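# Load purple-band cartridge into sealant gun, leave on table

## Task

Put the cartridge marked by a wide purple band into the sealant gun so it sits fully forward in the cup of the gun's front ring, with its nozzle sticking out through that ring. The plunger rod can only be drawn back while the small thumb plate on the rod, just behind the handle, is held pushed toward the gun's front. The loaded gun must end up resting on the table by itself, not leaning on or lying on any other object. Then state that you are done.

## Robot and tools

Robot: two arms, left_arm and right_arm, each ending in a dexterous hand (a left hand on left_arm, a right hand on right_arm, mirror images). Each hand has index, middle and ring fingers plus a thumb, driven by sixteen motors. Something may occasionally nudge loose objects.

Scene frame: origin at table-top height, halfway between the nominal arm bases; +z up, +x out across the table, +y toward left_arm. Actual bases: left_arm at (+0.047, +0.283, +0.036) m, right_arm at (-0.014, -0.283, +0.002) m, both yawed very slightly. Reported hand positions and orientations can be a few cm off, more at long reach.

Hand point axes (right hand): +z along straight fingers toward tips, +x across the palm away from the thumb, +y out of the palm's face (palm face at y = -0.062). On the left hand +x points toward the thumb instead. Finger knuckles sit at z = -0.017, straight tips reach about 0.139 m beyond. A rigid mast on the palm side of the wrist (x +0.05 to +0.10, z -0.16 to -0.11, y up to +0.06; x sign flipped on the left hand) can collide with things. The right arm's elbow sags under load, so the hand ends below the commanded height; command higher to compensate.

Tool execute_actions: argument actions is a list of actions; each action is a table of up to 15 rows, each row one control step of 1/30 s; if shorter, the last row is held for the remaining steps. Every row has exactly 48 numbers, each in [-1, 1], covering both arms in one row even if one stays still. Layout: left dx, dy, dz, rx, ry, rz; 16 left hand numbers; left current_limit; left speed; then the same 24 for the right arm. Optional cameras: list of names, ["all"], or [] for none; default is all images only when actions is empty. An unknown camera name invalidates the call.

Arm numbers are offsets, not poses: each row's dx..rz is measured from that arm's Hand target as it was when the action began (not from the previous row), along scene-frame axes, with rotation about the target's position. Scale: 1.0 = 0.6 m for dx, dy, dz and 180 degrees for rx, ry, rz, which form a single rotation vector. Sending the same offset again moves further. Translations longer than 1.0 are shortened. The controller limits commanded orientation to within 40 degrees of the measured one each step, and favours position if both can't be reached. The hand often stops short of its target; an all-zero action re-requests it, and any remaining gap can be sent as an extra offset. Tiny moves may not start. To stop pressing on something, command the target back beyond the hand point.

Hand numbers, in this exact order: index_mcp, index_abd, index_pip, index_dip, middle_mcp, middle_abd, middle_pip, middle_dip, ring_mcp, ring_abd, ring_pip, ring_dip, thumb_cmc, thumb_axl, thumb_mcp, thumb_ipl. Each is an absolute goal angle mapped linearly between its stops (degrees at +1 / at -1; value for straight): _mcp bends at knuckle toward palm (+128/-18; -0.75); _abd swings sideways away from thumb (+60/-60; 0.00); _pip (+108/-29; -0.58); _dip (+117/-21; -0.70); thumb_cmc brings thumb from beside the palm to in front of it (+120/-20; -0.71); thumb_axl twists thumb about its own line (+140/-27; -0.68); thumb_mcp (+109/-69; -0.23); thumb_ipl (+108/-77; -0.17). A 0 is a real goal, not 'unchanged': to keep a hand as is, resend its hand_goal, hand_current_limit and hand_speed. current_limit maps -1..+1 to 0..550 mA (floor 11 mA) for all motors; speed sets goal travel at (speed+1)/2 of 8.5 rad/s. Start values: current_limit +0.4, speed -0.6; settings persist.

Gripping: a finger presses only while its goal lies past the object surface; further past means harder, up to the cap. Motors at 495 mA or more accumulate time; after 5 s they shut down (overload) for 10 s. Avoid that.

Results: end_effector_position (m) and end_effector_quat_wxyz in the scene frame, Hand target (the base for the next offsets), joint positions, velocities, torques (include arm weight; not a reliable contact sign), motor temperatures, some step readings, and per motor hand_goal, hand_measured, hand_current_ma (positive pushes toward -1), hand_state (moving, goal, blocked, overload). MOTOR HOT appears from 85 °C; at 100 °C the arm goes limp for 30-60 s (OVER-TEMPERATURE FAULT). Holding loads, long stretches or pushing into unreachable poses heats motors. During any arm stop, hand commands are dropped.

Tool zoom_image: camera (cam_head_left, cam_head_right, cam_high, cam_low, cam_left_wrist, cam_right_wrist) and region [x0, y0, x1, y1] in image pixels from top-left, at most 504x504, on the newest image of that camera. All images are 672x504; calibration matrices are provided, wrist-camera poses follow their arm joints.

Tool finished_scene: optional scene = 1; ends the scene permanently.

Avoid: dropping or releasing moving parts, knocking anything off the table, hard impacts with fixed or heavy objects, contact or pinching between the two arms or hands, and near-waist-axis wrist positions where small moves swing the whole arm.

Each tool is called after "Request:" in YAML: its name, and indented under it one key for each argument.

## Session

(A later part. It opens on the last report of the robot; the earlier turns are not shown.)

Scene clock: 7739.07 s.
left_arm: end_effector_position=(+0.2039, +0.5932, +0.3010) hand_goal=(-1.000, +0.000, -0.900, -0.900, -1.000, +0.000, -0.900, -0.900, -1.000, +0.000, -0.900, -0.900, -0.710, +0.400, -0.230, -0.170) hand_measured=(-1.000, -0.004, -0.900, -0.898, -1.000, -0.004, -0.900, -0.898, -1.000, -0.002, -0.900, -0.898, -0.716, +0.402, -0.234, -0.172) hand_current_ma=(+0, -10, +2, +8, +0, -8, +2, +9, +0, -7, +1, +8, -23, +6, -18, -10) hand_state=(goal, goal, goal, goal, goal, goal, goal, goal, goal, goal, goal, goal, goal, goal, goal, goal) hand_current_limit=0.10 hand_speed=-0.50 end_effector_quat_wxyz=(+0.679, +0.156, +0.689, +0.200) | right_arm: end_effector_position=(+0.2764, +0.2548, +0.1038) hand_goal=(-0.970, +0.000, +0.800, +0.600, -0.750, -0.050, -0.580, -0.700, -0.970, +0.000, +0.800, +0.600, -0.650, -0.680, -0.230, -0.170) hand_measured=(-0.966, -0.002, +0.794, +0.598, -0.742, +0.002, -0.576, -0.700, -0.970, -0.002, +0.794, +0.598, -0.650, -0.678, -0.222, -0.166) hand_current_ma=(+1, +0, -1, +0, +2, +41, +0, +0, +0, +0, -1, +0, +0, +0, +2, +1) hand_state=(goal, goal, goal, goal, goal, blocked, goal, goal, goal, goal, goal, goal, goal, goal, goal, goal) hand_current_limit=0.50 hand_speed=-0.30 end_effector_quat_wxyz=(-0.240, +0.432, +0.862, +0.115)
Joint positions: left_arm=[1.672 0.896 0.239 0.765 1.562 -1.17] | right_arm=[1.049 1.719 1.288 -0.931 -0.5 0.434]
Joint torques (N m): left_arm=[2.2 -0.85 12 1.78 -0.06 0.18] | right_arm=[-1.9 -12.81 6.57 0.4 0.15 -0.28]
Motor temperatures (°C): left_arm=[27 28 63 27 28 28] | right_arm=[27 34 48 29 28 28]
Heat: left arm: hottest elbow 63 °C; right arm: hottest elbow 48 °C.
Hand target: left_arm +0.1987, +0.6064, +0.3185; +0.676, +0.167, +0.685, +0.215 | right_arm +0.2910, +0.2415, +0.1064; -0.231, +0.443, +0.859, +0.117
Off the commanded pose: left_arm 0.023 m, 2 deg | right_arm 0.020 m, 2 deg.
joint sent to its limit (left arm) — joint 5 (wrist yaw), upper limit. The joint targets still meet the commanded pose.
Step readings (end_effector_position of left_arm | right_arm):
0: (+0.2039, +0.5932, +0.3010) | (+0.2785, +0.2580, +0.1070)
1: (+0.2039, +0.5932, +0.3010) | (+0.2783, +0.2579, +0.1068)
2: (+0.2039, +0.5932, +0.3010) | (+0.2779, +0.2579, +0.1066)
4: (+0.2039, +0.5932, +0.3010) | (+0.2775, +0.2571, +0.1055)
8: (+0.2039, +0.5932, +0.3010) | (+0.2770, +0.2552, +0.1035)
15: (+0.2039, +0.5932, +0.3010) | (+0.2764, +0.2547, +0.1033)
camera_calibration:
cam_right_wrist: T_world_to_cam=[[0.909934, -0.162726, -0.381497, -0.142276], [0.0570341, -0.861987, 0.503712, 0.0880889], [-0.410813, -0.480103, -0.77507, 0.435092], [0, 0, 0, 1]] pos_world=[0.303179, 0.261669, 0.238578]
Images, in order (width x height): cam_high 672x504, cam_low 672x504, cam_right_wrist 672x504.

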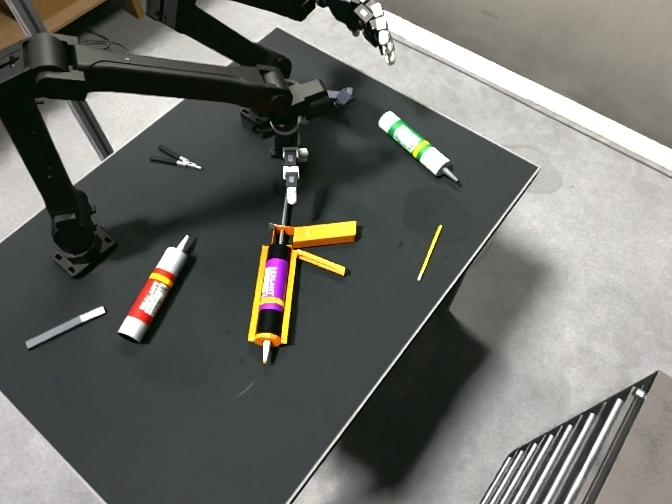

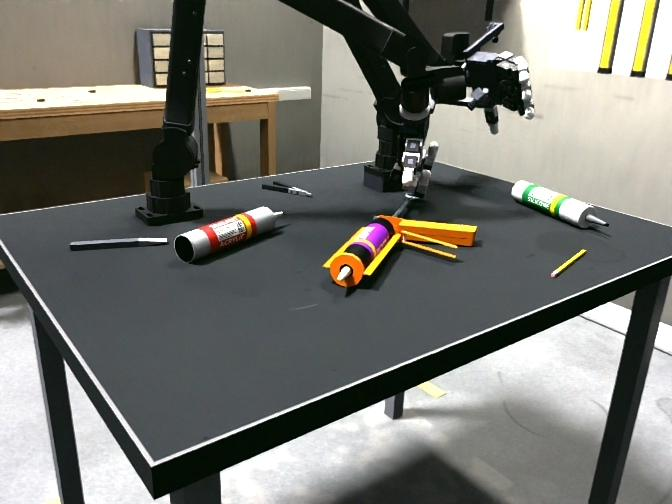

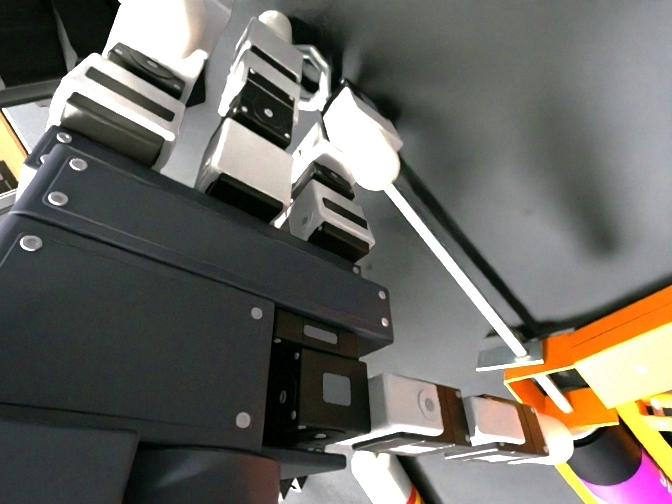

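Request:
zoom_image:
  camera: "cam_low"
  region: [320, 210, 400, 300]

Request:
execute_actions:
  actions: []
  cameras: ["cam_head_left","cam_head_right","cam_high"]

Request:
zoom_image:
  camera: "cam_head_left"
  region: [430, 270, 530, 350]

Request:
zoom_image:
  camera: "cam_head_right"
  region: [300, 220, 420, 340]

Request:
zoom_image:
  camera: "cam_high"
  region: [240, 210, 340, 310]

Scaled by 5.600 from the camera's 672x504 image, which has a finer 960x720 frame.

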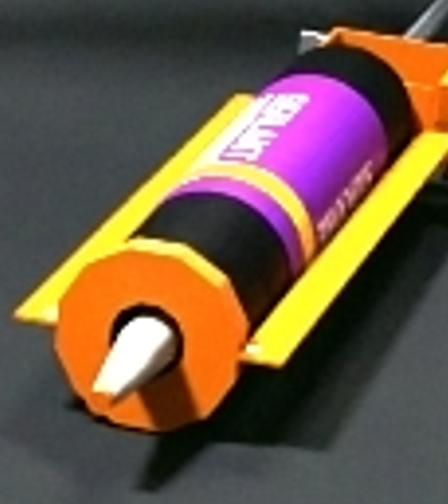

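Scene clock: 7750.00 s.
left_arm: end_effector_position=(+0.2039, +0.5932, +0.3010) hand_goal=(-1.000, +0.000, -0.900, -0.900, -1.000, +0.000, -0.900, -0.900, -1.000, +0.000, -0.900, -0.900, -0.710, +0.400, -0.230, -0.170) hand_measured=(-1.000, -0.004, -0.900, -0.898, -1.000, -0.004, -0.900, -0.898, -1.000, -0.002, -0.900, -0.898, -0.716, +0.402, -0.234, -0.172) hand_current_ma=(+0, -10, +2, +8, +0, -8, +2, +9, +0, -7, +1, +8, -23, +6, -18, -10) hand_state=(goal, goal, goal, goal, goal, goal, goal, goal, goal, goal, goal, goal, goal, goal, goal, goal) hand_current_limit=0.10 hand_speed=-0.50 end_effector_quat_wxyz=(+0.679, +0.156, +0.689, +0.200) | right_arm: end_effector_position=(+0.2764, +0.2549, +0.1038) hand_goal=(-0.970, +0.000, +0.800, +0.600, -0.750, -0.050, -0.580, -0.700, -0.970, +0.000, +0.800, +0.600, -0.650, -0.680, -0.230, -0.170) hand_measured=(-0.966, -0.002, +0.794, +0.598, -0.742, +0.002, -0.576, -0.700, -0.970, -0.002, +0.794, +0.598, -0.650, -0.678, -0.222, -0.166) hand_current_ma=(+1, +0, -1, +0, +2, +41, +0, +0, +0, +0, -1, +0, +0, +0, +2, +1) hand_state=(goal, goal, goal, goal, goal, blocked, goal, goal, goal, goal, goal, goal, goal, goal, goal, goal) hand_current_limit=0.50 hand_speed=-0.30 end_effector_quat_wxyz=(-0.240, +0.432, +0.862, +0.115)
Joint positions: left_arm=[1.672 0.896 0.239 0.765 1.562 -1.17] | right_arm=[1.049 1.719 1.288 -0.931 -0.5 0.434]
Joint velocities: within noise
Joint torques (N m): left_arm=[2.32 -0.73 12.01 1.84 -0.06 0.16] | right_arm=[-1.96 -12.81 6.56 0.39 0.14 -0.29]
Motor temperatures (°C): left_arm=[27 28 63 27 28 28] | right_arm=[27 34 48 29 28 28]
Heat: left arm: hottest elbow 63 °C; right arm: hottest elbow 48 °C.
Hand target: left_arm +0.1987, +0.6064, +0.3185; +0.676, +0.167, +0.685, +0.215 | right_arm +0.2910, +0.2415, +0.1064; -0.231, +0.443, +0.858, +0.117
Off the commanded pose: left_arm 0.023 m, 2 deg | right_arm 0.020 m, 2 deg.
Images, in order (width x height): cam_head_left 672x504, cam_head_right 672x504, cam_high 672x504.

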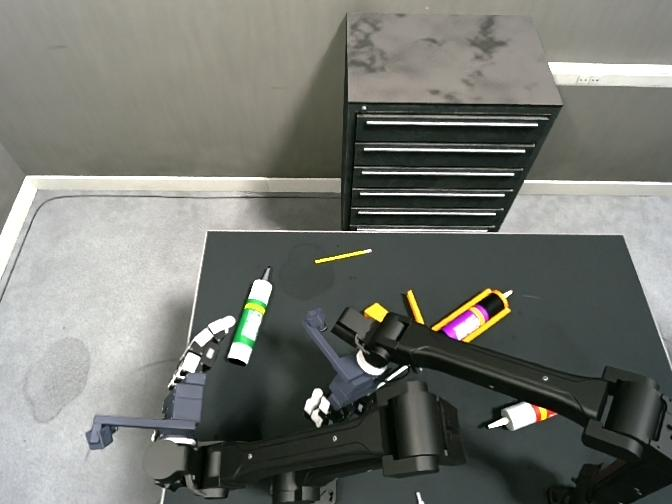

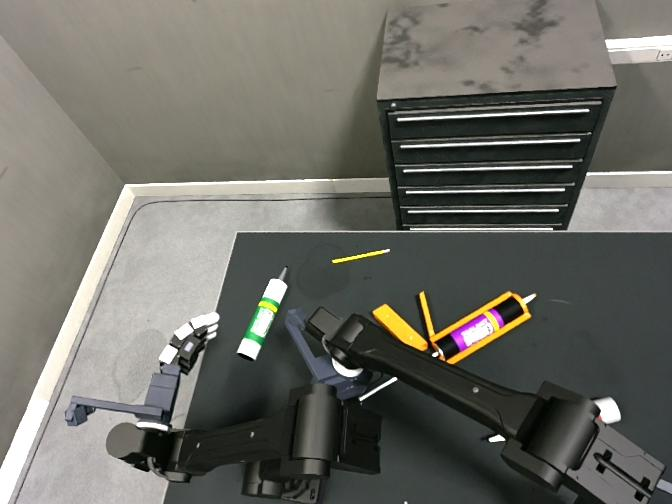

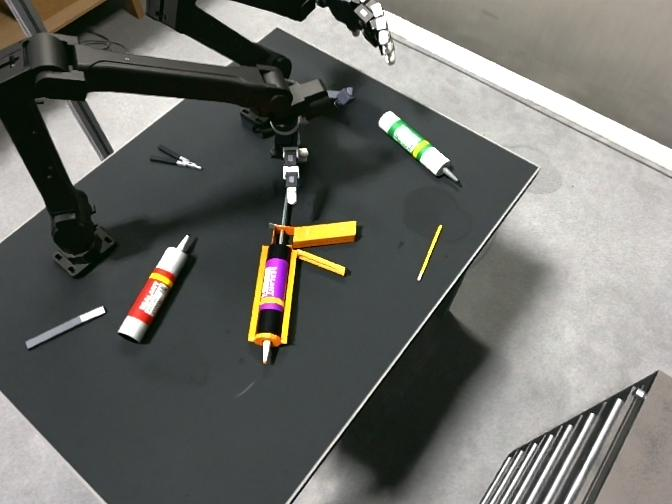

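Scaled by 5.040 from the camera's 672x504 image, which has a finer 960x720 frame.

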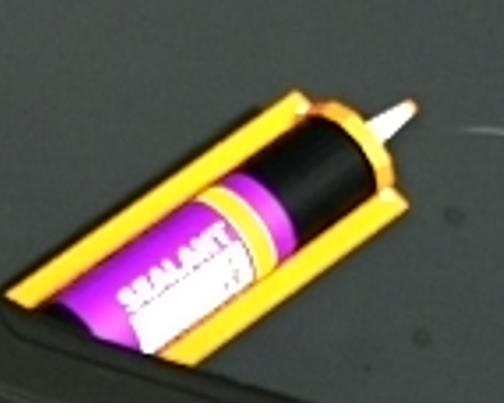

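Scaled by 4.200 from the camera's 672x504 image, which has a finer 960x720 frame.

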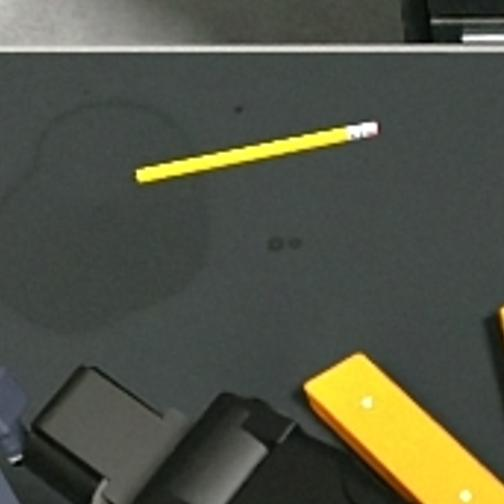

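Scaled by 5.040 from the camera's 672x504 image, which has a finer 960x720 frame.

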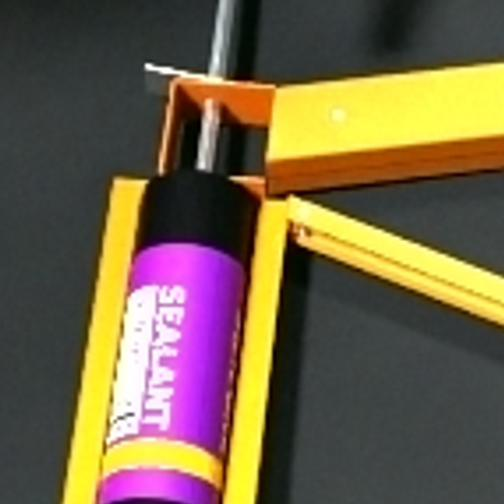

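Request:
execute_actions:
  actions: []
  cameras: ["cam_right_wrist"]

Request:
zoom_image:
  camera: "cam_right_wrist"
  region: [472, 284, 672, 484]

Request:
zoom_image:
  camera: "cam_head_right"
  region: [400, 270, 560, 400]

Scene clock: 7760.07 s.
left_arm: end_effector_position=(+0.2039, +0.5932, +0.3010) hand_goal=(-1.000, +0.000, -0.900, -0.900, -1.000, +0.000, -0.900, -0.900, -1.000, +0.000, -0.900, -0.900, -0.710, +0.400, -0.230, -0.170) hand_measured=(-1.000, -0.004, -0.900, -0.898, -1.000, -0.004, -0.900, -0.898, -1.000, -0.002, -0.900, -0.898, -0.716, +0.402, -0.234, -0.172) hand_current_ma=(+0, -10, +2, +8, +0, -8, +2, +9, +0, -7, +1, +8, -23, +6, -18, -10) hand_state=(goal, goal, goal, goal, goal, goal, goal, goal, goal, goal, goal, goal, goal, goal, goal, goal) hand_current_limit=0.10 hand_speed=-0.50 end_effector_quat_wxyz=(+0.679, +0.156, +0.689, +0.200) | right_arm: end_effector_position=(+0.2764, +0.2549, +0.1038) hand_goal=(-0.970, +0.000, +0.800, +0.600, -0.750, -0.050, -0.580, -0.700, -0.970, +0.000, +0.800, +0.600, -0.650, -0.680, -0.230, -0.170) hand_measured=(-0.966, -0.002, +0.794, +0.598, -0.742, +0.002, -0.576, -0.700, -0.970, -0.002, +0.794, +0.598, -0.650, -0.678, -0.222, -0.166) hand_current_ma=(+1, +0, -1, +0, +2, +41, +0, +0, +0, +0, -1, +0, +0, +0, +2, +1) hand_state=(goal, goal, goal, goal, goal, blocked, goal, goal, goal, goal, goal, goal, goal, goal, goal, goal) hand_current_limit=0.50 hand_speed=-0.30 end_effector_quat_wxyz=(-0.240, +0.432, +0.862, +0.115)
Joint positions: left_arm=[1.672 0.896 0.239 0.765 1.562 -1.17] | right_arm=[1.049 1.719 1.288 -0.931 -0.5 0.434]
Joint velocities: within noise
Joint torques (N m): left_arm=[1.61 -1.38 12.1 1.84 -0.08 0.16] | right_arm=[-1.9 -12.81 6.56 0.4 0.15 -0.28]
Motor temperatures (°C): left_arm=[27 28 63 27 28 28] | right_arm=[27 34 48 29 28 28]
Heat: left arm: hottest elbow 63 °C; right arm: hottest elbow 48 °C.
Hand target: left_arm +0.1987, +0.6064, +0.3185; +0.676, +0.167, +0.685, +0.215 | right_arm +0.2910, +0.2415, +0.1064; -0.231, +0.443, +0.858, +0.117
Off the commanded pose: left_arm 0.023 m, 2 deg | right_arm 0.020 m, 2 deg.
camera_calibration:
cam_right_wrist: T_world_to_cam=[[0.910057, -0.162397, -0.381345, -0.142435], [0.0572372, -0.861994, 0.503676, 0.0880382], [-0.410513, -0.480201, -0.775169, 0.435051], [0, 0, 0, 1]] pos_world=[0.303179, 0.261669, 0.238578]
Images, in order (width x height): cam_right_wrist 672x504.

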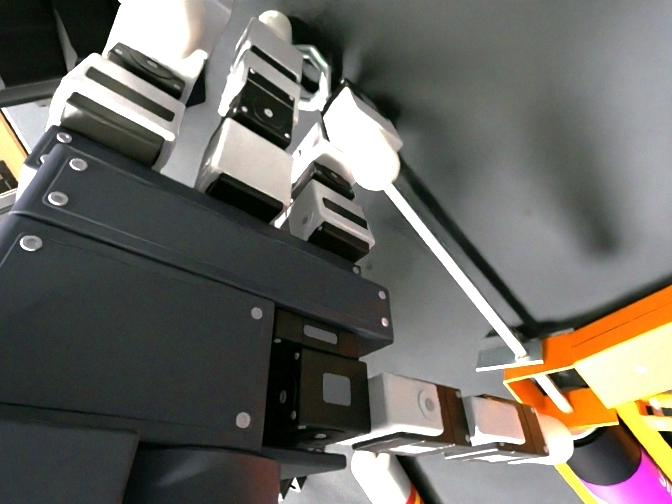

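Scaled by 2.520 from the camera's 672x504 image, which has a finer 960x720 frame.

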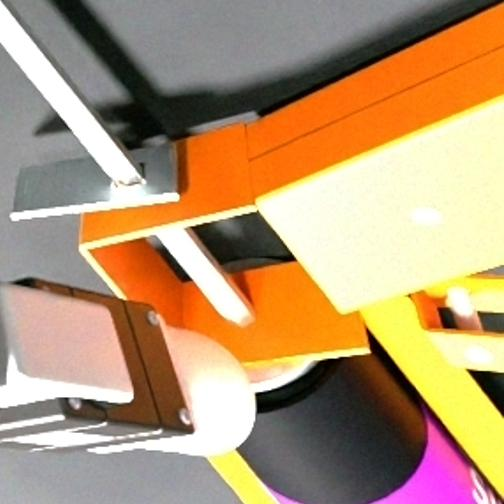

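This scene's latest camera images include none from cam_head_right. They are from: cam_right_wrist. cam_head_right's image comes with the result of a call that names it in "cameras".

Request:
execute_actions:
  actions: []
  cameras: ["cam_high","cam_low","cam_head_right","cam_head_left"]

Request:
zoom_image:
  camera: "cam_high"
  region: [100, 225, 220, 345]

Request:
zoom_image:
  camera: "cam_high"
  region: [370, 100, 470, 200]

Request:
zoom_image:
  camera: "cam_high"
  region: [200, 215, 350, 365]

Request:
zoom_image:
  camera: "cam_head_right"
  region: [400, 270, 560, 400]

Request:
zoom_image:
  camera: "cam_head_right"
  region: [220, 250, 310, 370]

Scene clock: 7815.27 s.
left_arm: end_effector_position=(+0.2039, +0.5932, +0.3010) hand_goal=(-1.000, +0.000, -0.900, -0.900, -1.000, +0.000, -0.900, -0.900, -1.000, +0.000, -0.900, -0.900, -0.710, +0.400, -0.230, -0.170) hand_measured=(-1.000, -0.004, -0.900, -0.898, -1.000, -0.004, -0.900, -0.898, -1.000, -0.002, -0.900, -0.898, -0.716, +0.402, -0.234, -0.172) hand_current_ma=(+0, -10, +2, +8, +0, -8, +2, +9, +0, -7, +1, +8, -23, +6, -18, -10) hand_state=(goal, goal, goal, goal, goal, goal, goal, goal, goal, goal, goal, goal, goal, goal, goal, goal) hand_current_limit=0.10 hand_speed=-0.50 end_effector_quat_wxyz=(+0.679, +0.156, +0.689, +0.200) | right_arm: end_effector_position=(+0.2764, +0.2549, +0.1038) hand_goal=(-0.970, +0.000, +0.800, +0.600, -0.750, -0.050, -0.580, -0.700, -0.970, +0.000, +0.800, +0.600, -0.650, -0.680, -0.230, -0.170) hand_measured=(-0.966, -0.002, +0.794, +0.598, -0.742, +0.002, -0.576, -0.700, -0.970, -0.002, +0.794, +0.598, -0.650, -0.678, -0.222, -0.166) hand_current_ma=(+1, +0, -1, +0, +2, +41, +0, +0, +0, +0, -1, +0, +0, +0, +2, +1) hand_state=(goal, goal, goal, goal, goal, blocked, goal, goal, goal, goal, goal, goal, goal, goal, goal, goal) hand_current_limit=0.50 hand_speed=-0.30 end_effector_quat_wxyz=(-0.240, +0.432, +0.862, +0.115)
Joint positions: left_arm=[1.672 0.896 0.239 0.765 1.562 -1.17] | right_arm=[1.049 1.719 1.288 -0.931 -0.5 0.434]
Joint velocities: within noise
Joint torques (N m): left_arm=[2.14 -1.2 12.08 1.8 -0.09 0.16] | right_arm=[-1.96 -12.81 6.57 0.4 0.15 -0.28]
Motor temperatures (°C): left_arm=[27 27 63 27 28 28] | right_arm=[27 34 47 29 27 28]
Heat: left arm: hottest elbow 63 °C; right arm: hottest elbow 47 °C.
Hand target: left_arm +0.1987, +0.6064, +0.3185; +0.676, +0.167, +0.685, +0.215 | right_arm +0.2910, +0.2415, +0.1064; -0.231, +0.443, +0.858, +0.117
Off the commanded pose: left_arm 0.023 m, 2 deg | right_arm 0.020 m, 2 deg.
Images, in order (width x height): cam_head_left 672x504, cam_head_right 672x504, cam_high 672x504, cam_low 672x504.

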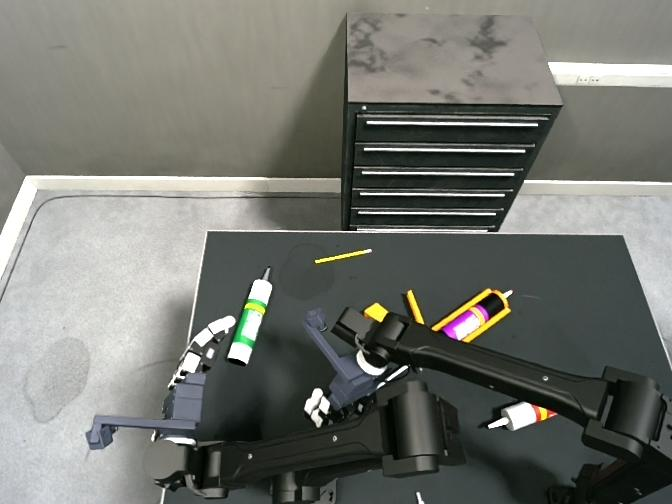

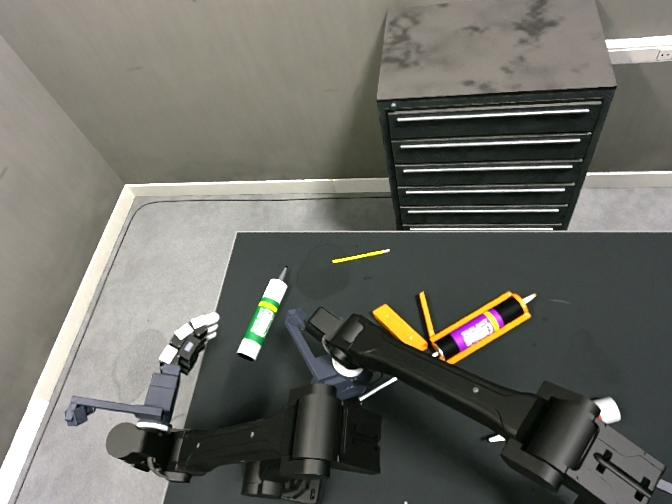

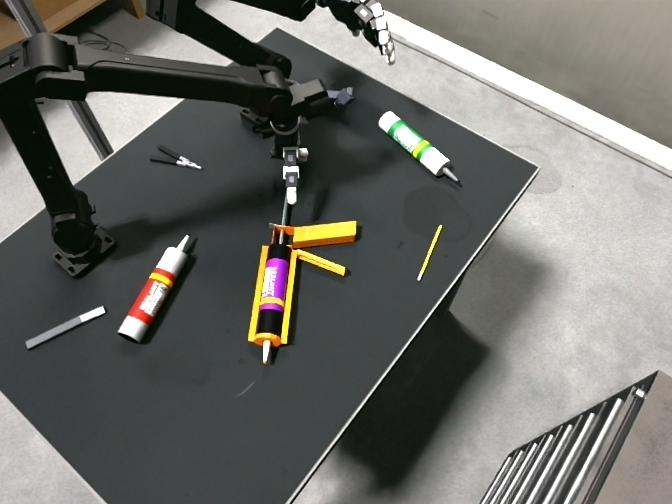

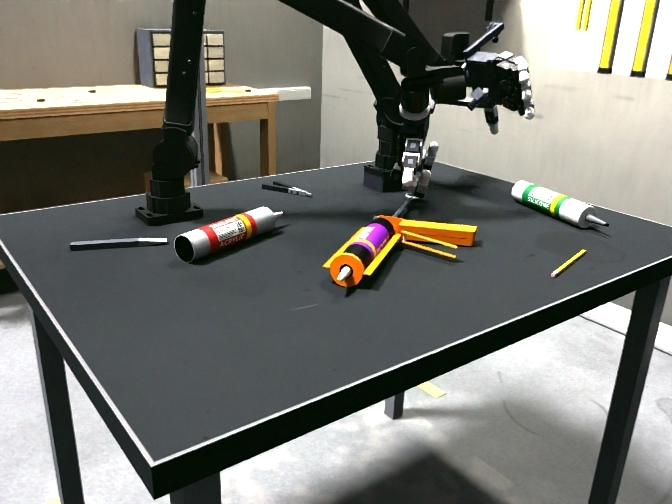

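Scaled by 4.200 from the camera's 672x504 image, which has a finer 960x720 frame.

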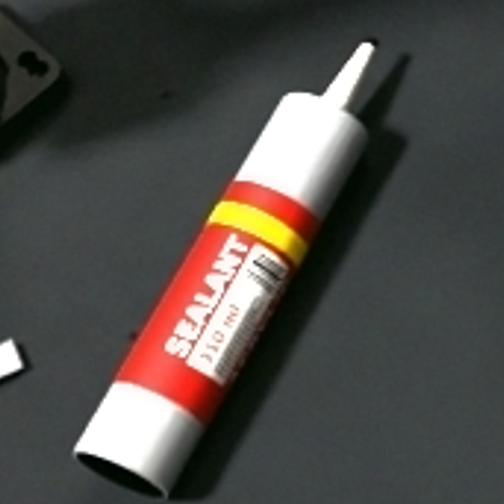

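Scaled by 5.040 from the camera's 672x504 image, which has a finer 960x720 frame.

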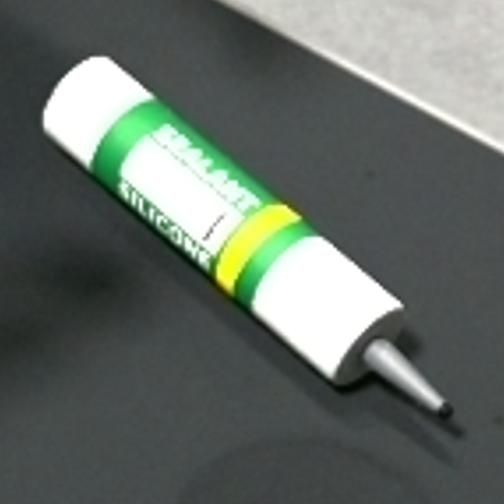

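Scaled by 3.360 from the camera's 672x504 image, which has a finer 960x720 frame.

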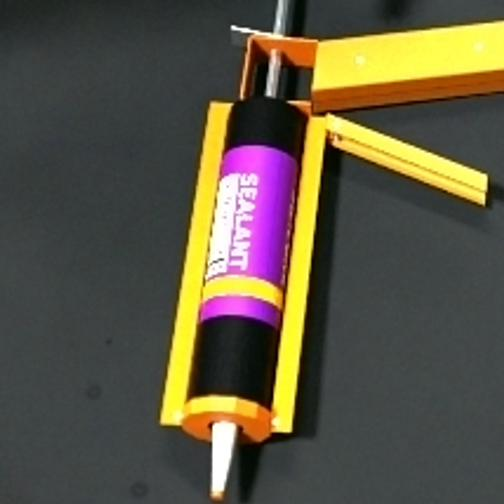

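Scaled by 3.150 from the camera's 672x504 image, which has a finer 960x720 frame.

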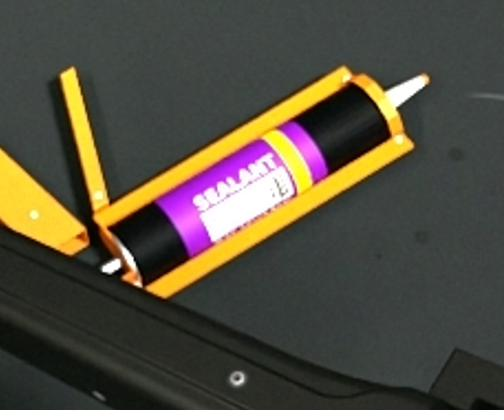

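Scaled by 4.200 from the camera's 672x504 image, which has a finer 960x720 frame.

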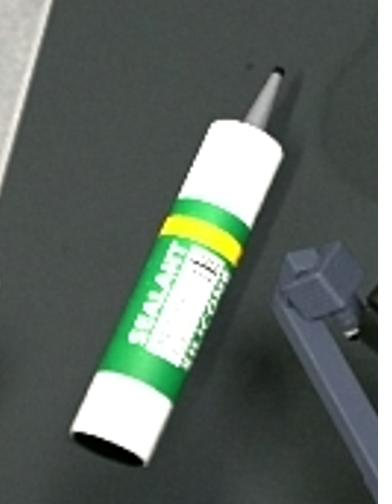

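Request:
zoom_image:
  camera: "cam_head_right"
  region: [425, 325, 475, 375]

Request:
zoom_image:
  camera: "cam_head_right"
  region: [490, 285, 545, 330]

Request:
zoom_image:
  camera: "cam_high"
  region: [240, 320, 290, 370]

Request:
zoom_image:
  camera: "cam_high"
  region: [250, 215, 310, 265]

Scaled by 10.080 from the camera's 672x504 image, which has a finer 960x720 frame.

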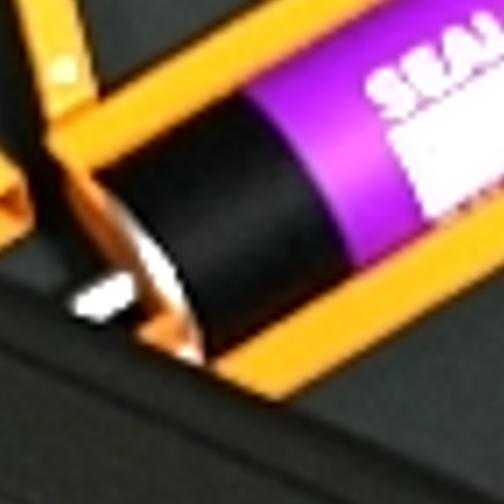

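Scaled by 9.164 from the camera's 672x504 image, which has a finer 960x720 frame.

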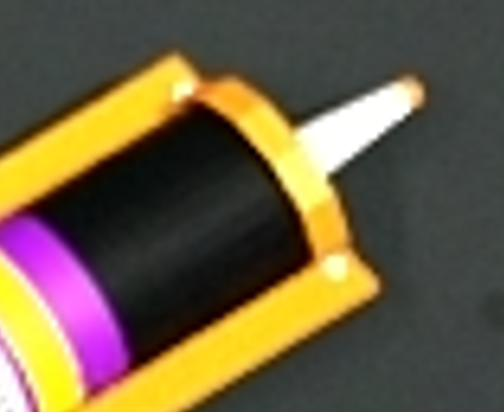

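Scaled by 10.080 from the camera's 672x504 image, which has a finer 960x720 frame.

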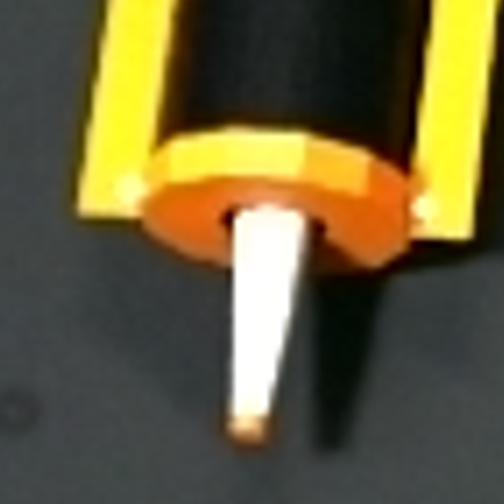

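Scaled by 8.400 from the camera's 672x504 image, which has a finer 960x720 frame.

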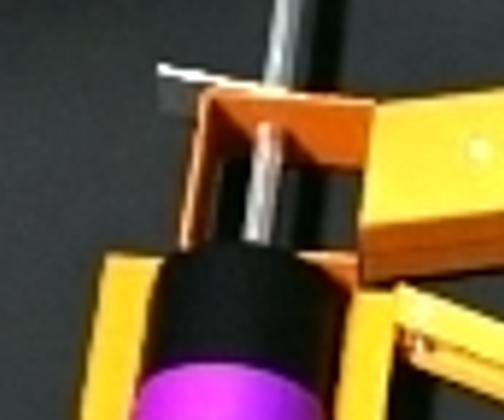

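Request:
zoom_image:
  camera: "cam_low"
  region: [326, 248, 368, 290]

Scaled by 12.000 from the camera's 672x504 image, which has a finer 960x720 frame.

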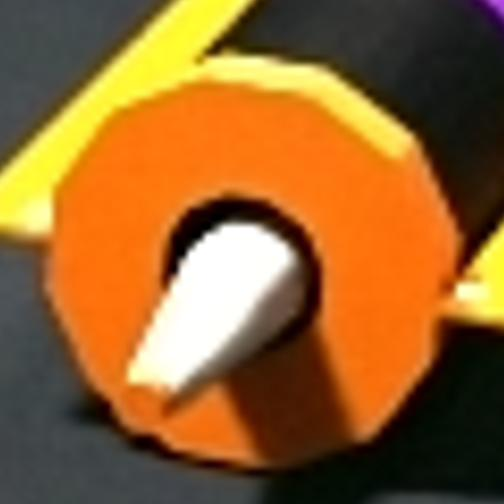

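Request:
zoom_image:
  camera: "cam_high"
  region: [375, 105, 465, 195]

Request:
zoom_image:
  camera: "cam_head_right"
  region: [230, 260, 300, 365]

Request:
zoom_image:
  camera: "cam_head_left"
  region: [220, 260, 290, 370]

Request:
zoom_image:
  camera: "cam_head_left"
  region: [440, 275, 520, 345]

Request:
zoom_image:
  camera: "cam_high"
  region: [235, 265, 305, 370]

Scaled by 5.600 from the camera's 672x504 image, which has a finer 960x720 frame.

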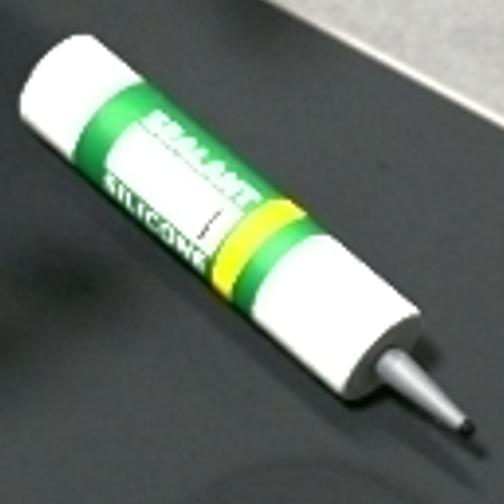

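Scaled by 4.800 from the camera's 672x504 image, which has a finer 960x720 frame.

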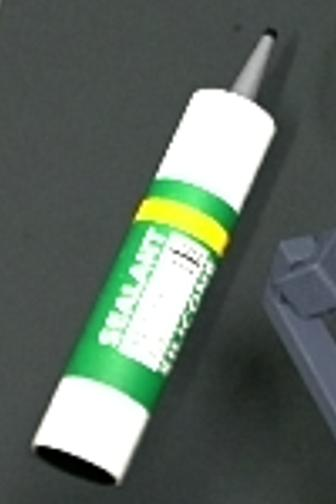

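Scaled by 4.582 from the camera's 672x504 image, which has a finer 960x720 frame.

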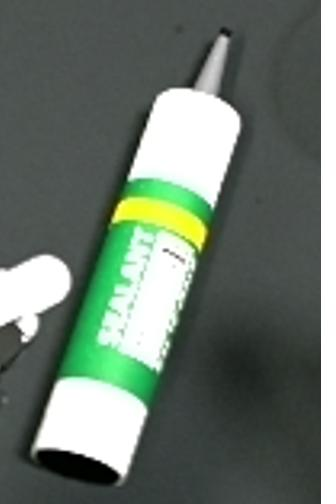

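Scaled by 6.300 from the camera's 672x504 image, which has a finer 960x720 frame.

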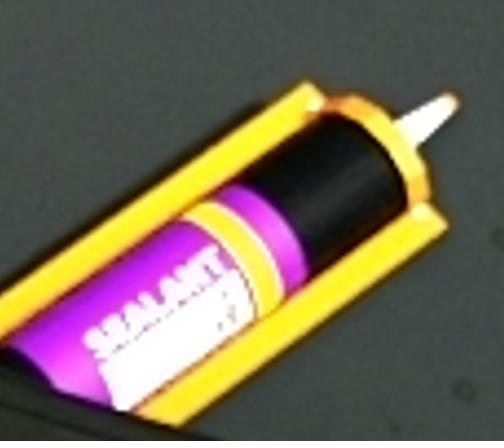

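Scaled by 4.800 from the camera's 672x504 image, which has a finer 960x720 frame.

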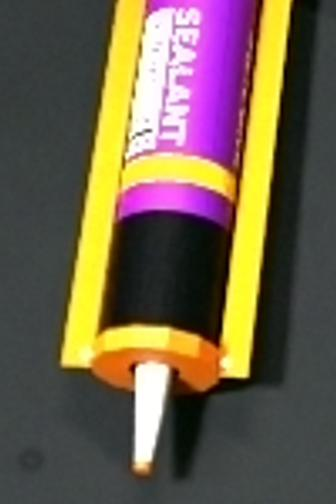

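Request:
execute_actions:
  actions:
    - [[0,0,0,0,0,0,-1,0,-0.9,-0.9,-1,0,-0.9,-0.9,-1,0,-0.9,-0.9,-0.71,0.4,-0.23,-0.17,0.1,-0.5,-0.0305,0.0452,0.003,0,0,0,-0.97,0,0.8,0.6,-0.75,0,-0.58,-0.7,-0.97,0,0.8,0.6,-0.65,-0.68,-0.23,-0.17,0.5,-0.3]]
    - [[0,0,0,0,0,0,-1,0,-0.9,-0.9,-1,0,-0.9,-0.9,-1,0,-0.9,-0.9,-0.71,0.4,-0.23,-0.17,0.1,-0.5,0,0,0.05,0,0,0,-0.97,0,0.8,0.6,-0.75,0,-0.58,-0.7,-0.97,0,0.8,0.6,-0.65,-0.68,-0.23,-0.17,0.5,-0.3],[0,0,0,0,0,0,-1,0,-0.9,-0.9,-1,0,-0.9,-0.9,-1,0,-0.9,-0.9,-0.71,0.4,-0.23,-0.17,0.1,-0.5,0,0,0.1,0,0,0,-0.97,0,0.8,0.6,-0.75,0,-0.58,-0.7,-0.97,0,0.8,0.6,-0.65,-0.68,-0.23,-0.17,0.5,-0.3]]
  cameras: ["cam_right_wrist","cam_high"]

Scene clock: 8048.17 s.
left_arm: end_effector_position=(+0.2039, +0.5932, +0.3010) hand_goal=(-1.000, +0.000, -0.900, -0.900, -1.000, +0.000, -0.900, -0.900, -1.000, +0.000, -0.900, -0.900, -0.710, +0.400, -0.230, -0.170) hand_measured=(-1.000, -0.004, -0.900, -0.898, -1.000, -0.004, -0.900, -0.898, -1.000, -0.002, -0.900, -0.898, -0.716, +0.402, -0.234, -0.172) hand_current_ma=(+0, -10, +2, +8, +0, -8, +2, +9, +0, -7, +1, +8, -23, +6, -18, -10) hand_state=(goal, goal, goal, goal, goal, goal, goal, goal, goal, goal, goal, goal, goal, goal, goal, goal) hand_current_limit=0.10 hand_speed=-0.50 end_effector_quat_wxyz=(+0.679, +0.156, +0.689, +0.200) | right_arm: end_effector_position=(+0.2687, +0.2572, +0.1469) hand_goal=(-0.970, +0.000, +0.800, +0.600, -0.750, +0.000, -0.580, -0.700, -0.970, +0.000, +0.800, +0.600, -0.650, -0.680, -0.230, -0.170) hand_measured=(-0.966, -0.002, +0.794, +0.598, -0.744, +0.000, -0.578, -0.700, -0.970, -0.002, +0.794, +0.598, -0.650, -0.678, -0.222, -0.166) hand_current_ma=(+1, +0, -1, +0, +1, +0, +0, +0, +0, +0, -1, +0, +0, +0, +2, +1) hand_state=(goal, goal, goal, goal, goal, goal, goal, goal, goal, goal, goal, goal, goal, goal, goal, goal) hand_current_limit=0.50 hand_speed=-0.30 end_effector_quat_wxyz=(-0.233, +0.445, +0.859, +0.101)
Joint positions: left_arm=[1.672 0.896 0.239 0.765 1.562 -1.17] | right_arm=[1.073 1.684 1.373 -1.063 -0.477 0.479]
Joint torques (N m): left_arm=[2.55 -0.38 12.11 1.92 -0.04 0.15] | right_arm=[0.73 -12.04 10.45 0.4 -0.26 -0.1]
Motor temperatures (°C): left_arm=[27 27 64 27 28 28] | right_arm=[27 35 46 28 27 28]
Heat: left arm: hottest elbow 64 °C; right arm: hottest elbow 46 °C.
Hand target: left_arm +0.1987, +0.6064, +0.3185; +0.676, +0.167, +0.685, +0.215 | right_arm +0.2725, +0.2687, +0.1682; -0.231, +0.442, +0.859, +0.117
Off the commanded pose: left_arm 0.023 m, 2 deg | right_arm 0.024 m, 2 deg.
joint sent to its limit (left arm) — joint 5 (wrist yaw), upper limit. The joint targets still meet the commanded pose.
Step readings (end_effector_position of left_arm | right_arm):
0: (+0.2039, +0.5932, +0.3010) | (+0.2764, +0.2549, +0.1038)
1: (+0.2039, +0.5932, +0.3010) | (+0.2764, +0.2549, +0.1038)
2: (+0.2039, +0.5932, +0.3010) | (+0.2768, +0.2546, +0.1037)
4: (+0.2039, +0.5932, +0.3010) | (+0.2770, +0.2541, +0.1033)
8: (+0.2039, +0.5932, +0.3010) | (+0.2728, +0.2556, +0.1024)
15: (+0.2039, +0.5932, +0.3010) | (+0.2682, +0.2571, +0.1016)
16: (+0.2039, +0.5932, +0.3010) | (+0.2683, +0.2571, +0.1016)
17: (+0.2039, +0.5932, +0.3010) | (+0.2682, +0.2566, +0.1015)
19: (+0.2039, +0.5932, +0.3010) | (+0.2671, +0.2544, +0.1035)
23: (+0.2039, +0.5932, +0.3010) | (+0.2665, +0.2534, +0.1188)
30: (+0.2039, +0.5932, +0.3010) | (+0.2692, +0.2580, +0.1467)
camera_calibration:
cam_right_wrist: T_world_to_cam=[[0.904937, -0.194035, -0.378734, -0.10945], [0.0423436, -0.844521, 0.533845, 0.0638685], [-0.423434, -0.499133, -0.756022, 0.471949], [0, 0, 0, 1]] pos_world=[0.29618, 0.268267, 0.281256]
Images, in order (width x height): cam_high 672x504, cam_right_wrist 672x504.

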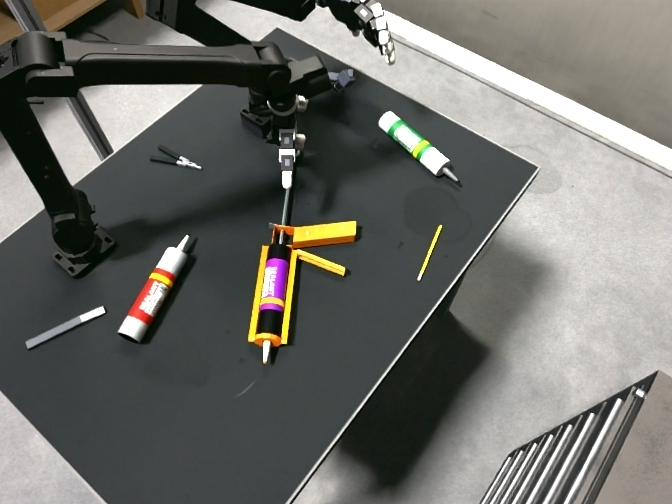

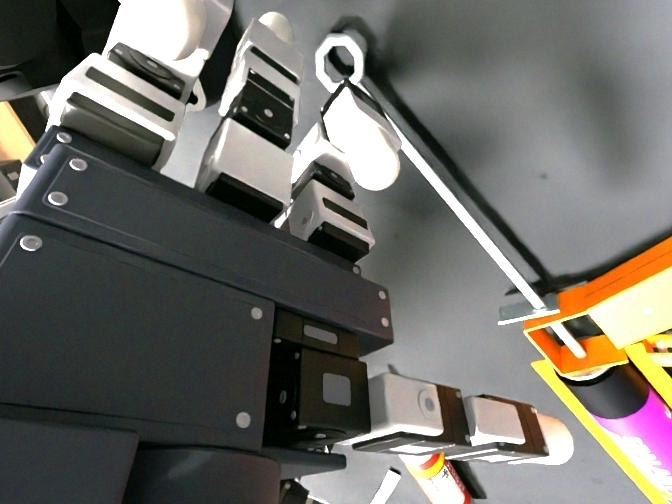

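Request:
execute_actions:
  actions:
    - [[0,0,0,0,0,0,-1,0,-0.9,-0.9,-1,0,-0.9,-0.9,-1,0,-0.9,-0.9,-0.71,0.4,-0.23,-0.17,0.1,-0.5,0.03,-0.04,0.085,-0.03,0.005,-0.08,-0.97,0,0.8,0.6,-0.75,0,-0.58,-0.7,-0.97,0,0.8,0.6,-0.65,-0.68,-0.23,-0.17,0.5,-0.3],[0,0,0,0,0,0,-1,0,-0.9,-0.9,-1,0,-0.9,-0.9,-1,0,-0.9,-0.9,-0.71,0.4,-0.23,-0.17,0.1,-0.5,0.096,-0.131,0.17,-0.061,0.01,-0.162,-0.97,0,0.8,0.6,-0.75,0,-0.58,-0.7,-0.97,0,0.8,0.6,-0.65,-0.68,-0.23,-0.17,0.5,-0.3]]
    - [[0,0,0,0,0,0,-1,0,-0.9,-0.9,-1,0,-0.9,-0.9,-1,0,-0.9,-0.9,-0.71,0.4,-0.23,-0.17,0.1,-0.5,0.08,-0.13,0.05,-0.03,0.005,-0.08,-0.97,0,0.8,0.6,-0.75,0,-0.58,-0.7,-0.97,0,0.8,0.6,-0.65,-0.68,-0.23,-0.17,0.5,-0.3],[0,0,0,0,0,0,-1,0,-0.9,-0.9,-1,0,-0.9,-0.9,-1,0,-0.9,-0.9,-0.71,0.4,-0.23,-0.17,0.1,-0.5,0.167,-0.267,0.1,-0.061,0.01,-0.162,-0.97,0,0.8,0.6,-0.75,0,-0.58,-0.7,-0.97,0,0.8,0.6,-0.65,-0.68,-0.23,-0.17,0.5,-0.3]]
  cameras: ["cam_high"]

Scene clock: 8071.07 s.
left_arm: end_effector_position=(+0.2039, +0.5932, +0.3010) hand_goal=(-1.000, +0.000, -0.900, -0.900, -1.000, +0.000, -0.900, -0.900, -1.000, +0.000, -0.900, -0.900, -0.710, +0.400, -0.230, -0.170) hand_measured=(-1.000, -0.004, -0.900, -0.898, -1.000, -0.004, -0.900, -0.898, -1.000, -0.002, -0.900, -0.898, -0.716, +0.402, -0.234, -0.172) hand_current_ma=(+0, -10, +2, +8, +0, -8, +2, +9, +0, -7, +1, +8, -23, +6, -18, -10) hand_state=(goal, goal, goal, goal, goal, goal, goal, goal, goal, goal, goal, goal, goal, goal, goal, goal) hand_current_limit=0.10 hand_speed=-0.50 end_effector_quat_wxyz=(+0.679, +0.156, +0.689, +0.200) | right_arm: end_effector_position=(+0.4255, +0.0237, +0.3167) hand_goal=(-0.970, +0.000, +0.800, +0.600, -0.750, +0.000, -0.580, -0.700, -0.970, +0.000, +0.800, +0.600, -0.650, -0.680, -0.230, -0.170) hand_measured=(-0.968, -0.002, +0.794, +0.598, -0.748, +0.000, -0.578, -0.700, -0.968, -0.002, +0.794, +0.598, -0.650, -0.678, -0.222, -0.166) hand_current_ma=(+0, +0, -1, +0, +0, +0, +0, +0, +0, +0, -1, +0, +0, +0, +2, +1) hand_state=(goal, goal, goal, goal, goal, goal, goal, goal, goal, goal, goal, goal, goal, goal, goal, goal) hand_current_limit=0.50 hand_speed=-0.30 end_effector_quat_wxyz=(-0.082, +0.838, +0.539, +0.032)
Joint positions: left_arm=[1.672 0.896 0.239 0.765 1.562 -1.17] | right_arm=[0.75 1.654 1.834 -1.663 -0.152 1.157]
Joint torques (N m): left_arm=[1.79 -0.67 11.92 1.91 -0.07 0.16] | right_arm=[0.5 -10.7 10.78 0.17 -0.1 -0.07]
Motor temperatures (°C): left_arm=[27 27 64 27 28 28] | right_arm=[27 35 48 28 27 28]
Heat: left arm: hottest elbow 64 °C; right arm: hottest elbow 48 °C.
Hand target: left_arm +0.1987, +0.6064, +0.3185; +0.676, +0.167, +0.685, +0.215 | right_arm +0.4304, +0.0297, +0.3303; -0.086, +0.840, +0.534, +0.042
Off the commanded pose: left_arm 0.023 m, 2 deg | right_arm 0.016 m, 1 deg.
joint sent to its limit (left arm) — joint 5 (wrist yaw), upper limit. The joint targets still meet the commanded pose.
Step readings (end_effector_position of left_arm | right_arm):
0: (+0.2039, +0.5932, +0.3010) | (+0.2687, +0.2572, +0.1469)
1: (+0.2039, +0.5932, +0.3010) | (+0.2690, +0.2569, +0.1469)
2: (+0.2039, +0.5932, +0.3010) | (+0.2713, +0.2536, +0.1470)
4: (+0.2039, +0.5932, +0.3010) | (+0.2783, +0.2395, +0.1512)
8: (+0.2039, +0.5932, +0.3010) | (+0.2984, +0.2071, +0.1937)
15: (+0.2039, +0.5932, +0.3010) | (+0.3259, +0.1893, +0.2725)
16: (+0.2039, +0.5932, +0.3010) | (+0.3263, +0.1877, +0.2748)
17: (+0.2039, +0.5932, +0.3010) | (+0.3294, +0.1803, +0.2766)
19: (+0.2039, +0.5932, +0.3010) | (+0.3362, +0.1561, +0.2785)
23: (+0.2039, +0.5932, +0.3010) | (+0.3797, +0.0812, +0.2969)
30: (+0.2039, +0.5932, +0.3010) | (+0.4319, +0.0096, +0.3312)
Images, in order (width x height): cam_high 672x504.

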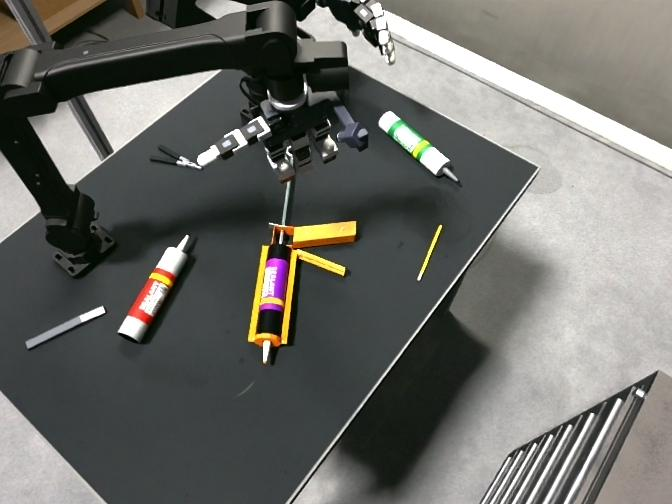

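Request:
execute_actions:
  actions:
    - [[0,0,0,0,0,0,-1,0,-0.9,-0.9,-1,0,-0.9,-0.9,-1,0,-0.9,-0.9,-0.71,0.4,-0.23,-0.17,0.1,-0.5,0.05,-0.125,-0.01,-0.03,0.005,-0.08,-0.97,0,0.8,0.6,-0.75,0,-0.58,-0.7,-0.97,0,0.8,0.6,-0.65,-0.68,-0.23,-0.17,0.5,-0.3],[0,0,0,0,0,0,-1,0,-0.9,-0.9,-1,0,-0.9,-0.9,-1,0,-0.9,-0.9,-0.71,0.4,-0.23,-0.17,0.1,-0.5,0.1,-0.25,-0.017,-0.061,0.009,-0.163,-0.97,0,0.8,0.6,-0.75,0,-0.58,-0.7,-0.97,0,0.8,0.6,-0.65,-0.68,-0.23,-0.17,0.5,-0.3]]
    - [[0,0,0,0,0,0,-1,0,-0.9,-0.9,-1,0,-0.9,-0.9,-1,0,-0.9,-0.9,-0.71,0.4,-0.23,-0.17,0.1,-0.5,0.047,-0.128,-0.04,0,0,0,-0.75,0,-0.58,-0.7,-0.75,0,-0.58,-0.7,-0.97,0,0.8,0.6,-0.65,-0.68,-0.23,-0.17,0.5,-0.3],[0,0,0,0,0,0,-1,0,-0.9,-0.9,-1,0,-0.9,-0.9,-1,0,-0.9,-0.9,-0.71,0.4,-0.23,-0.17,0.1,-0.5,0.094,-0.256,-0.08,0,0,0,-0.75,0,-0.58,-0.7,-0.75,0,-0.58,-0.7,-0.97,0,0.8,0.6,-0.65,-0.68,-0.23,-0.17,0.5,-0.3]]
  cameras: ["cam_high","cam_low","cam_right_wrist"]

Scene clock: 8089.43 s.
left_arm: end_effector_position=(+0.2039, +0.5932, +0.3010) hand_goal=(-1.000, +0.000, -0.900, -0.900, -1.000, +0.000, -0.900, -0.900, -1.000, +0.000, -0.900, -0.900, -0.710, +0.400, -0.230, -0.170) hand_measured=(-1.000, -0.004, -0.900, -0.898, -1.000, -0.004, -0.900, -0.898, -1.000, -0.002, -0.900, -0.898, -0.716, +0.402, -0.234, -0.172) hand_current_ma=(+0, -10, +2, +8, +0, -8, +2, +9, +0, -7, +1, +8, -23, +6, -18, -10) hand_state=(goal, goal, goal, goal, goal, goal, goal, goal, goal, goal, goal, goal, goal, goal, goal, goal) hand_current_limit=0.10 hand_speed=-0.50 end_effector_quat_wxyz=(+0.679, +0.156, +0.689, +0.200) | right_arm: end_effector_position=(+0.5323, -0.2736, +0.2635) hand_goal=(-0.750, +0.000, -0.580, -0.700, -0.750, +0.000, -0.580, -0.700, -0.970, +0.000, +0.800, +0.600, -0.650, -0.680, -0.230, -0.170) hand_measured=(-0.748, -0.002, -0.576, -0.698, -0.748, +0.000, -0.578, -0.700, -0.968, -0.002, +0.794, +0.598, -0.650, -0.678, -0.222, -0.166) hand_current_ma=(+0, +0, +0, +0, +0, +0, +0, +0, +0, +0, -1, +0, +0, +0, +2, +1) hand_state=(goal, goal, goal, goal, goal, goal, goal, goal, goal, goal, goal, goal, goal, goal, goal, goal) hand_current_limit=0.50 hand_speed=-0.30 end_effector_quat_wxyz=(-0.001, +0.953, +0.301, -0.015)
Joint positions: left_arm=[1.672 0.896 0.239 0.765 1.562 -1.17] | right_arm=[0.207 1.733 1.775 -1.642 0.003 1.137]
Joint torques (N m): left_arm=[2.2 -1.2 12.03 1.8 -0.07 0.14] | right_arm=[0.21 -11.46 10.24 0.35 0.14 -0.27]
Motor temperatures (°C): left_arm=[27 27 64 27 28 28] | right_arm=[27 35 51 28 27 28]
Heat: left arm: hottest elbow 64 °C; right arm: hottest elbow 51 °C.
Hand target: left_arm +0.1987, +0.6064, +0.3185; +0.676, +0.167, +0.685, +0.215 | right_arm +0.5468, -0.2738, +0.2720; +0.000, +0.952, +0.305, +0.000
Off the commanded pose: left_arm 0.023 m, 2 deg | right_arm 0.017 m, 2 deg.
joint sent to its limit (left arm) — joint 5 (wrist yaw), upper limit. The joint targets still meet the commanded pose.
Step readings (end_effector_position of left_arm | right_arm):
0: (+0.2039, +0.5932, +0.3010) | (+0.4254, +0.0237, +0.3167)
1: (+0.2039, +0.5932, +0.3010) | (+0.4254, +0.0235, +0.3167)
2: (+0.2039, +0.5932, +0.3010) | (+0.4274, +0.0193, +0.3172)
4: (+0.2039, +0.5932, +0.3010) | (+0.4346, +0.0008, +0.3201)
8: (+0.2039, +0.5932, +0.3010) | (+0.4622, -0.0662, +0.3238)
15: (+0.2039, +0.5932, +0.3010) | (+0.4880, -0.1408, +0.3142)
16: (+0.2039, +0.5932, +0.3010) | (+0.4884, -0.1406, +0.3121)
17: (+0.2039, +0.5932, +0.3010) | (+0.4892, -0.1409, +0.3104)
19: (+0.2039, +0.5932, +0.3010) | (+0.4932, -0.1475, +0.3040)
23: (+0.2039, +0.5932, +0.3010) | (+0.5088, -0.2122, +0.2857)
30: (+0.2039, +0.5932, +0.3010) | (+0.5278, -0.3042, +0.2683)
camera_calibration:
cam_right_wrist: T_world_to_cam=[[-0.2674, -0.962765, 0.0397577, -0.103394], [-0.54901, 0.186132, 0.814827, 0.0648264], [-0.791887, 0.196058, -0.578339, 0.746219], [0, 0, 0, 1]] pos_world=[0.598864, -0.257912, 0.382856]
Images, in order (width x height): cam_high 672x504, cam_low 672x504, cam_right_wrist 672x504.

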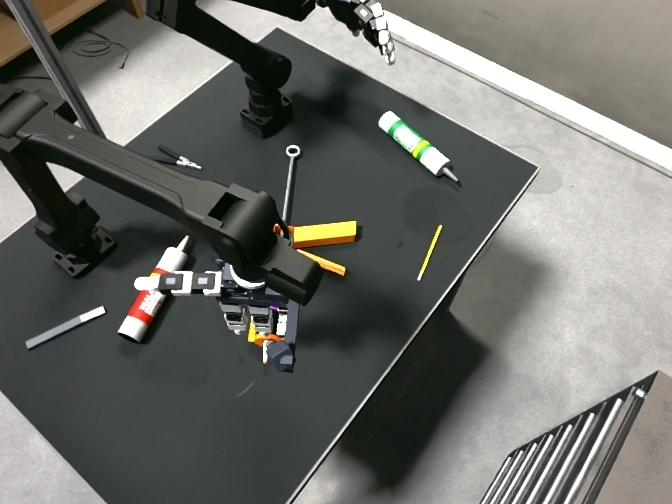

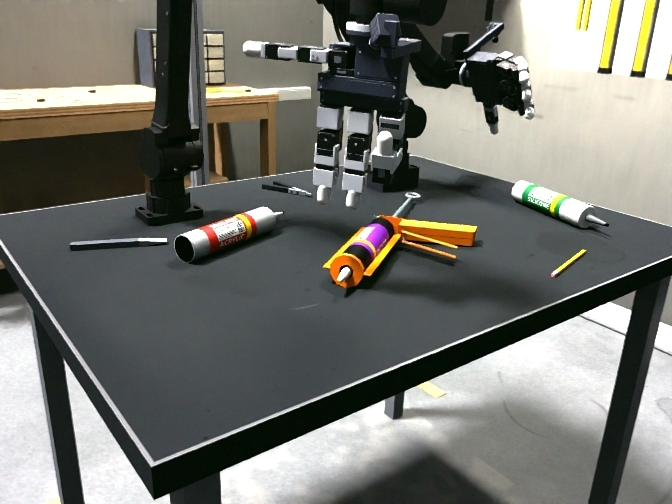

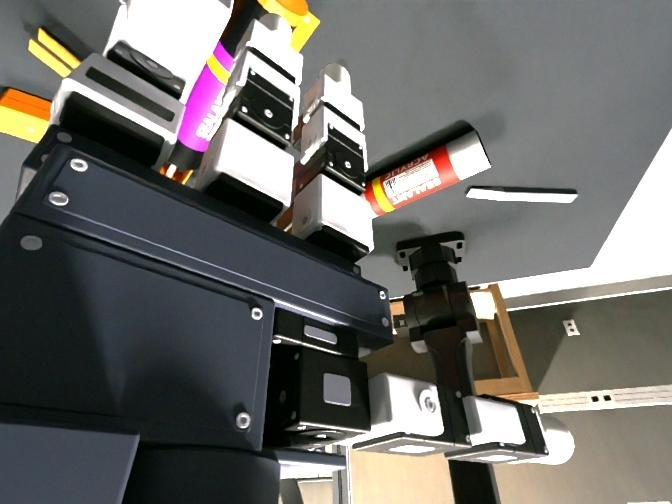

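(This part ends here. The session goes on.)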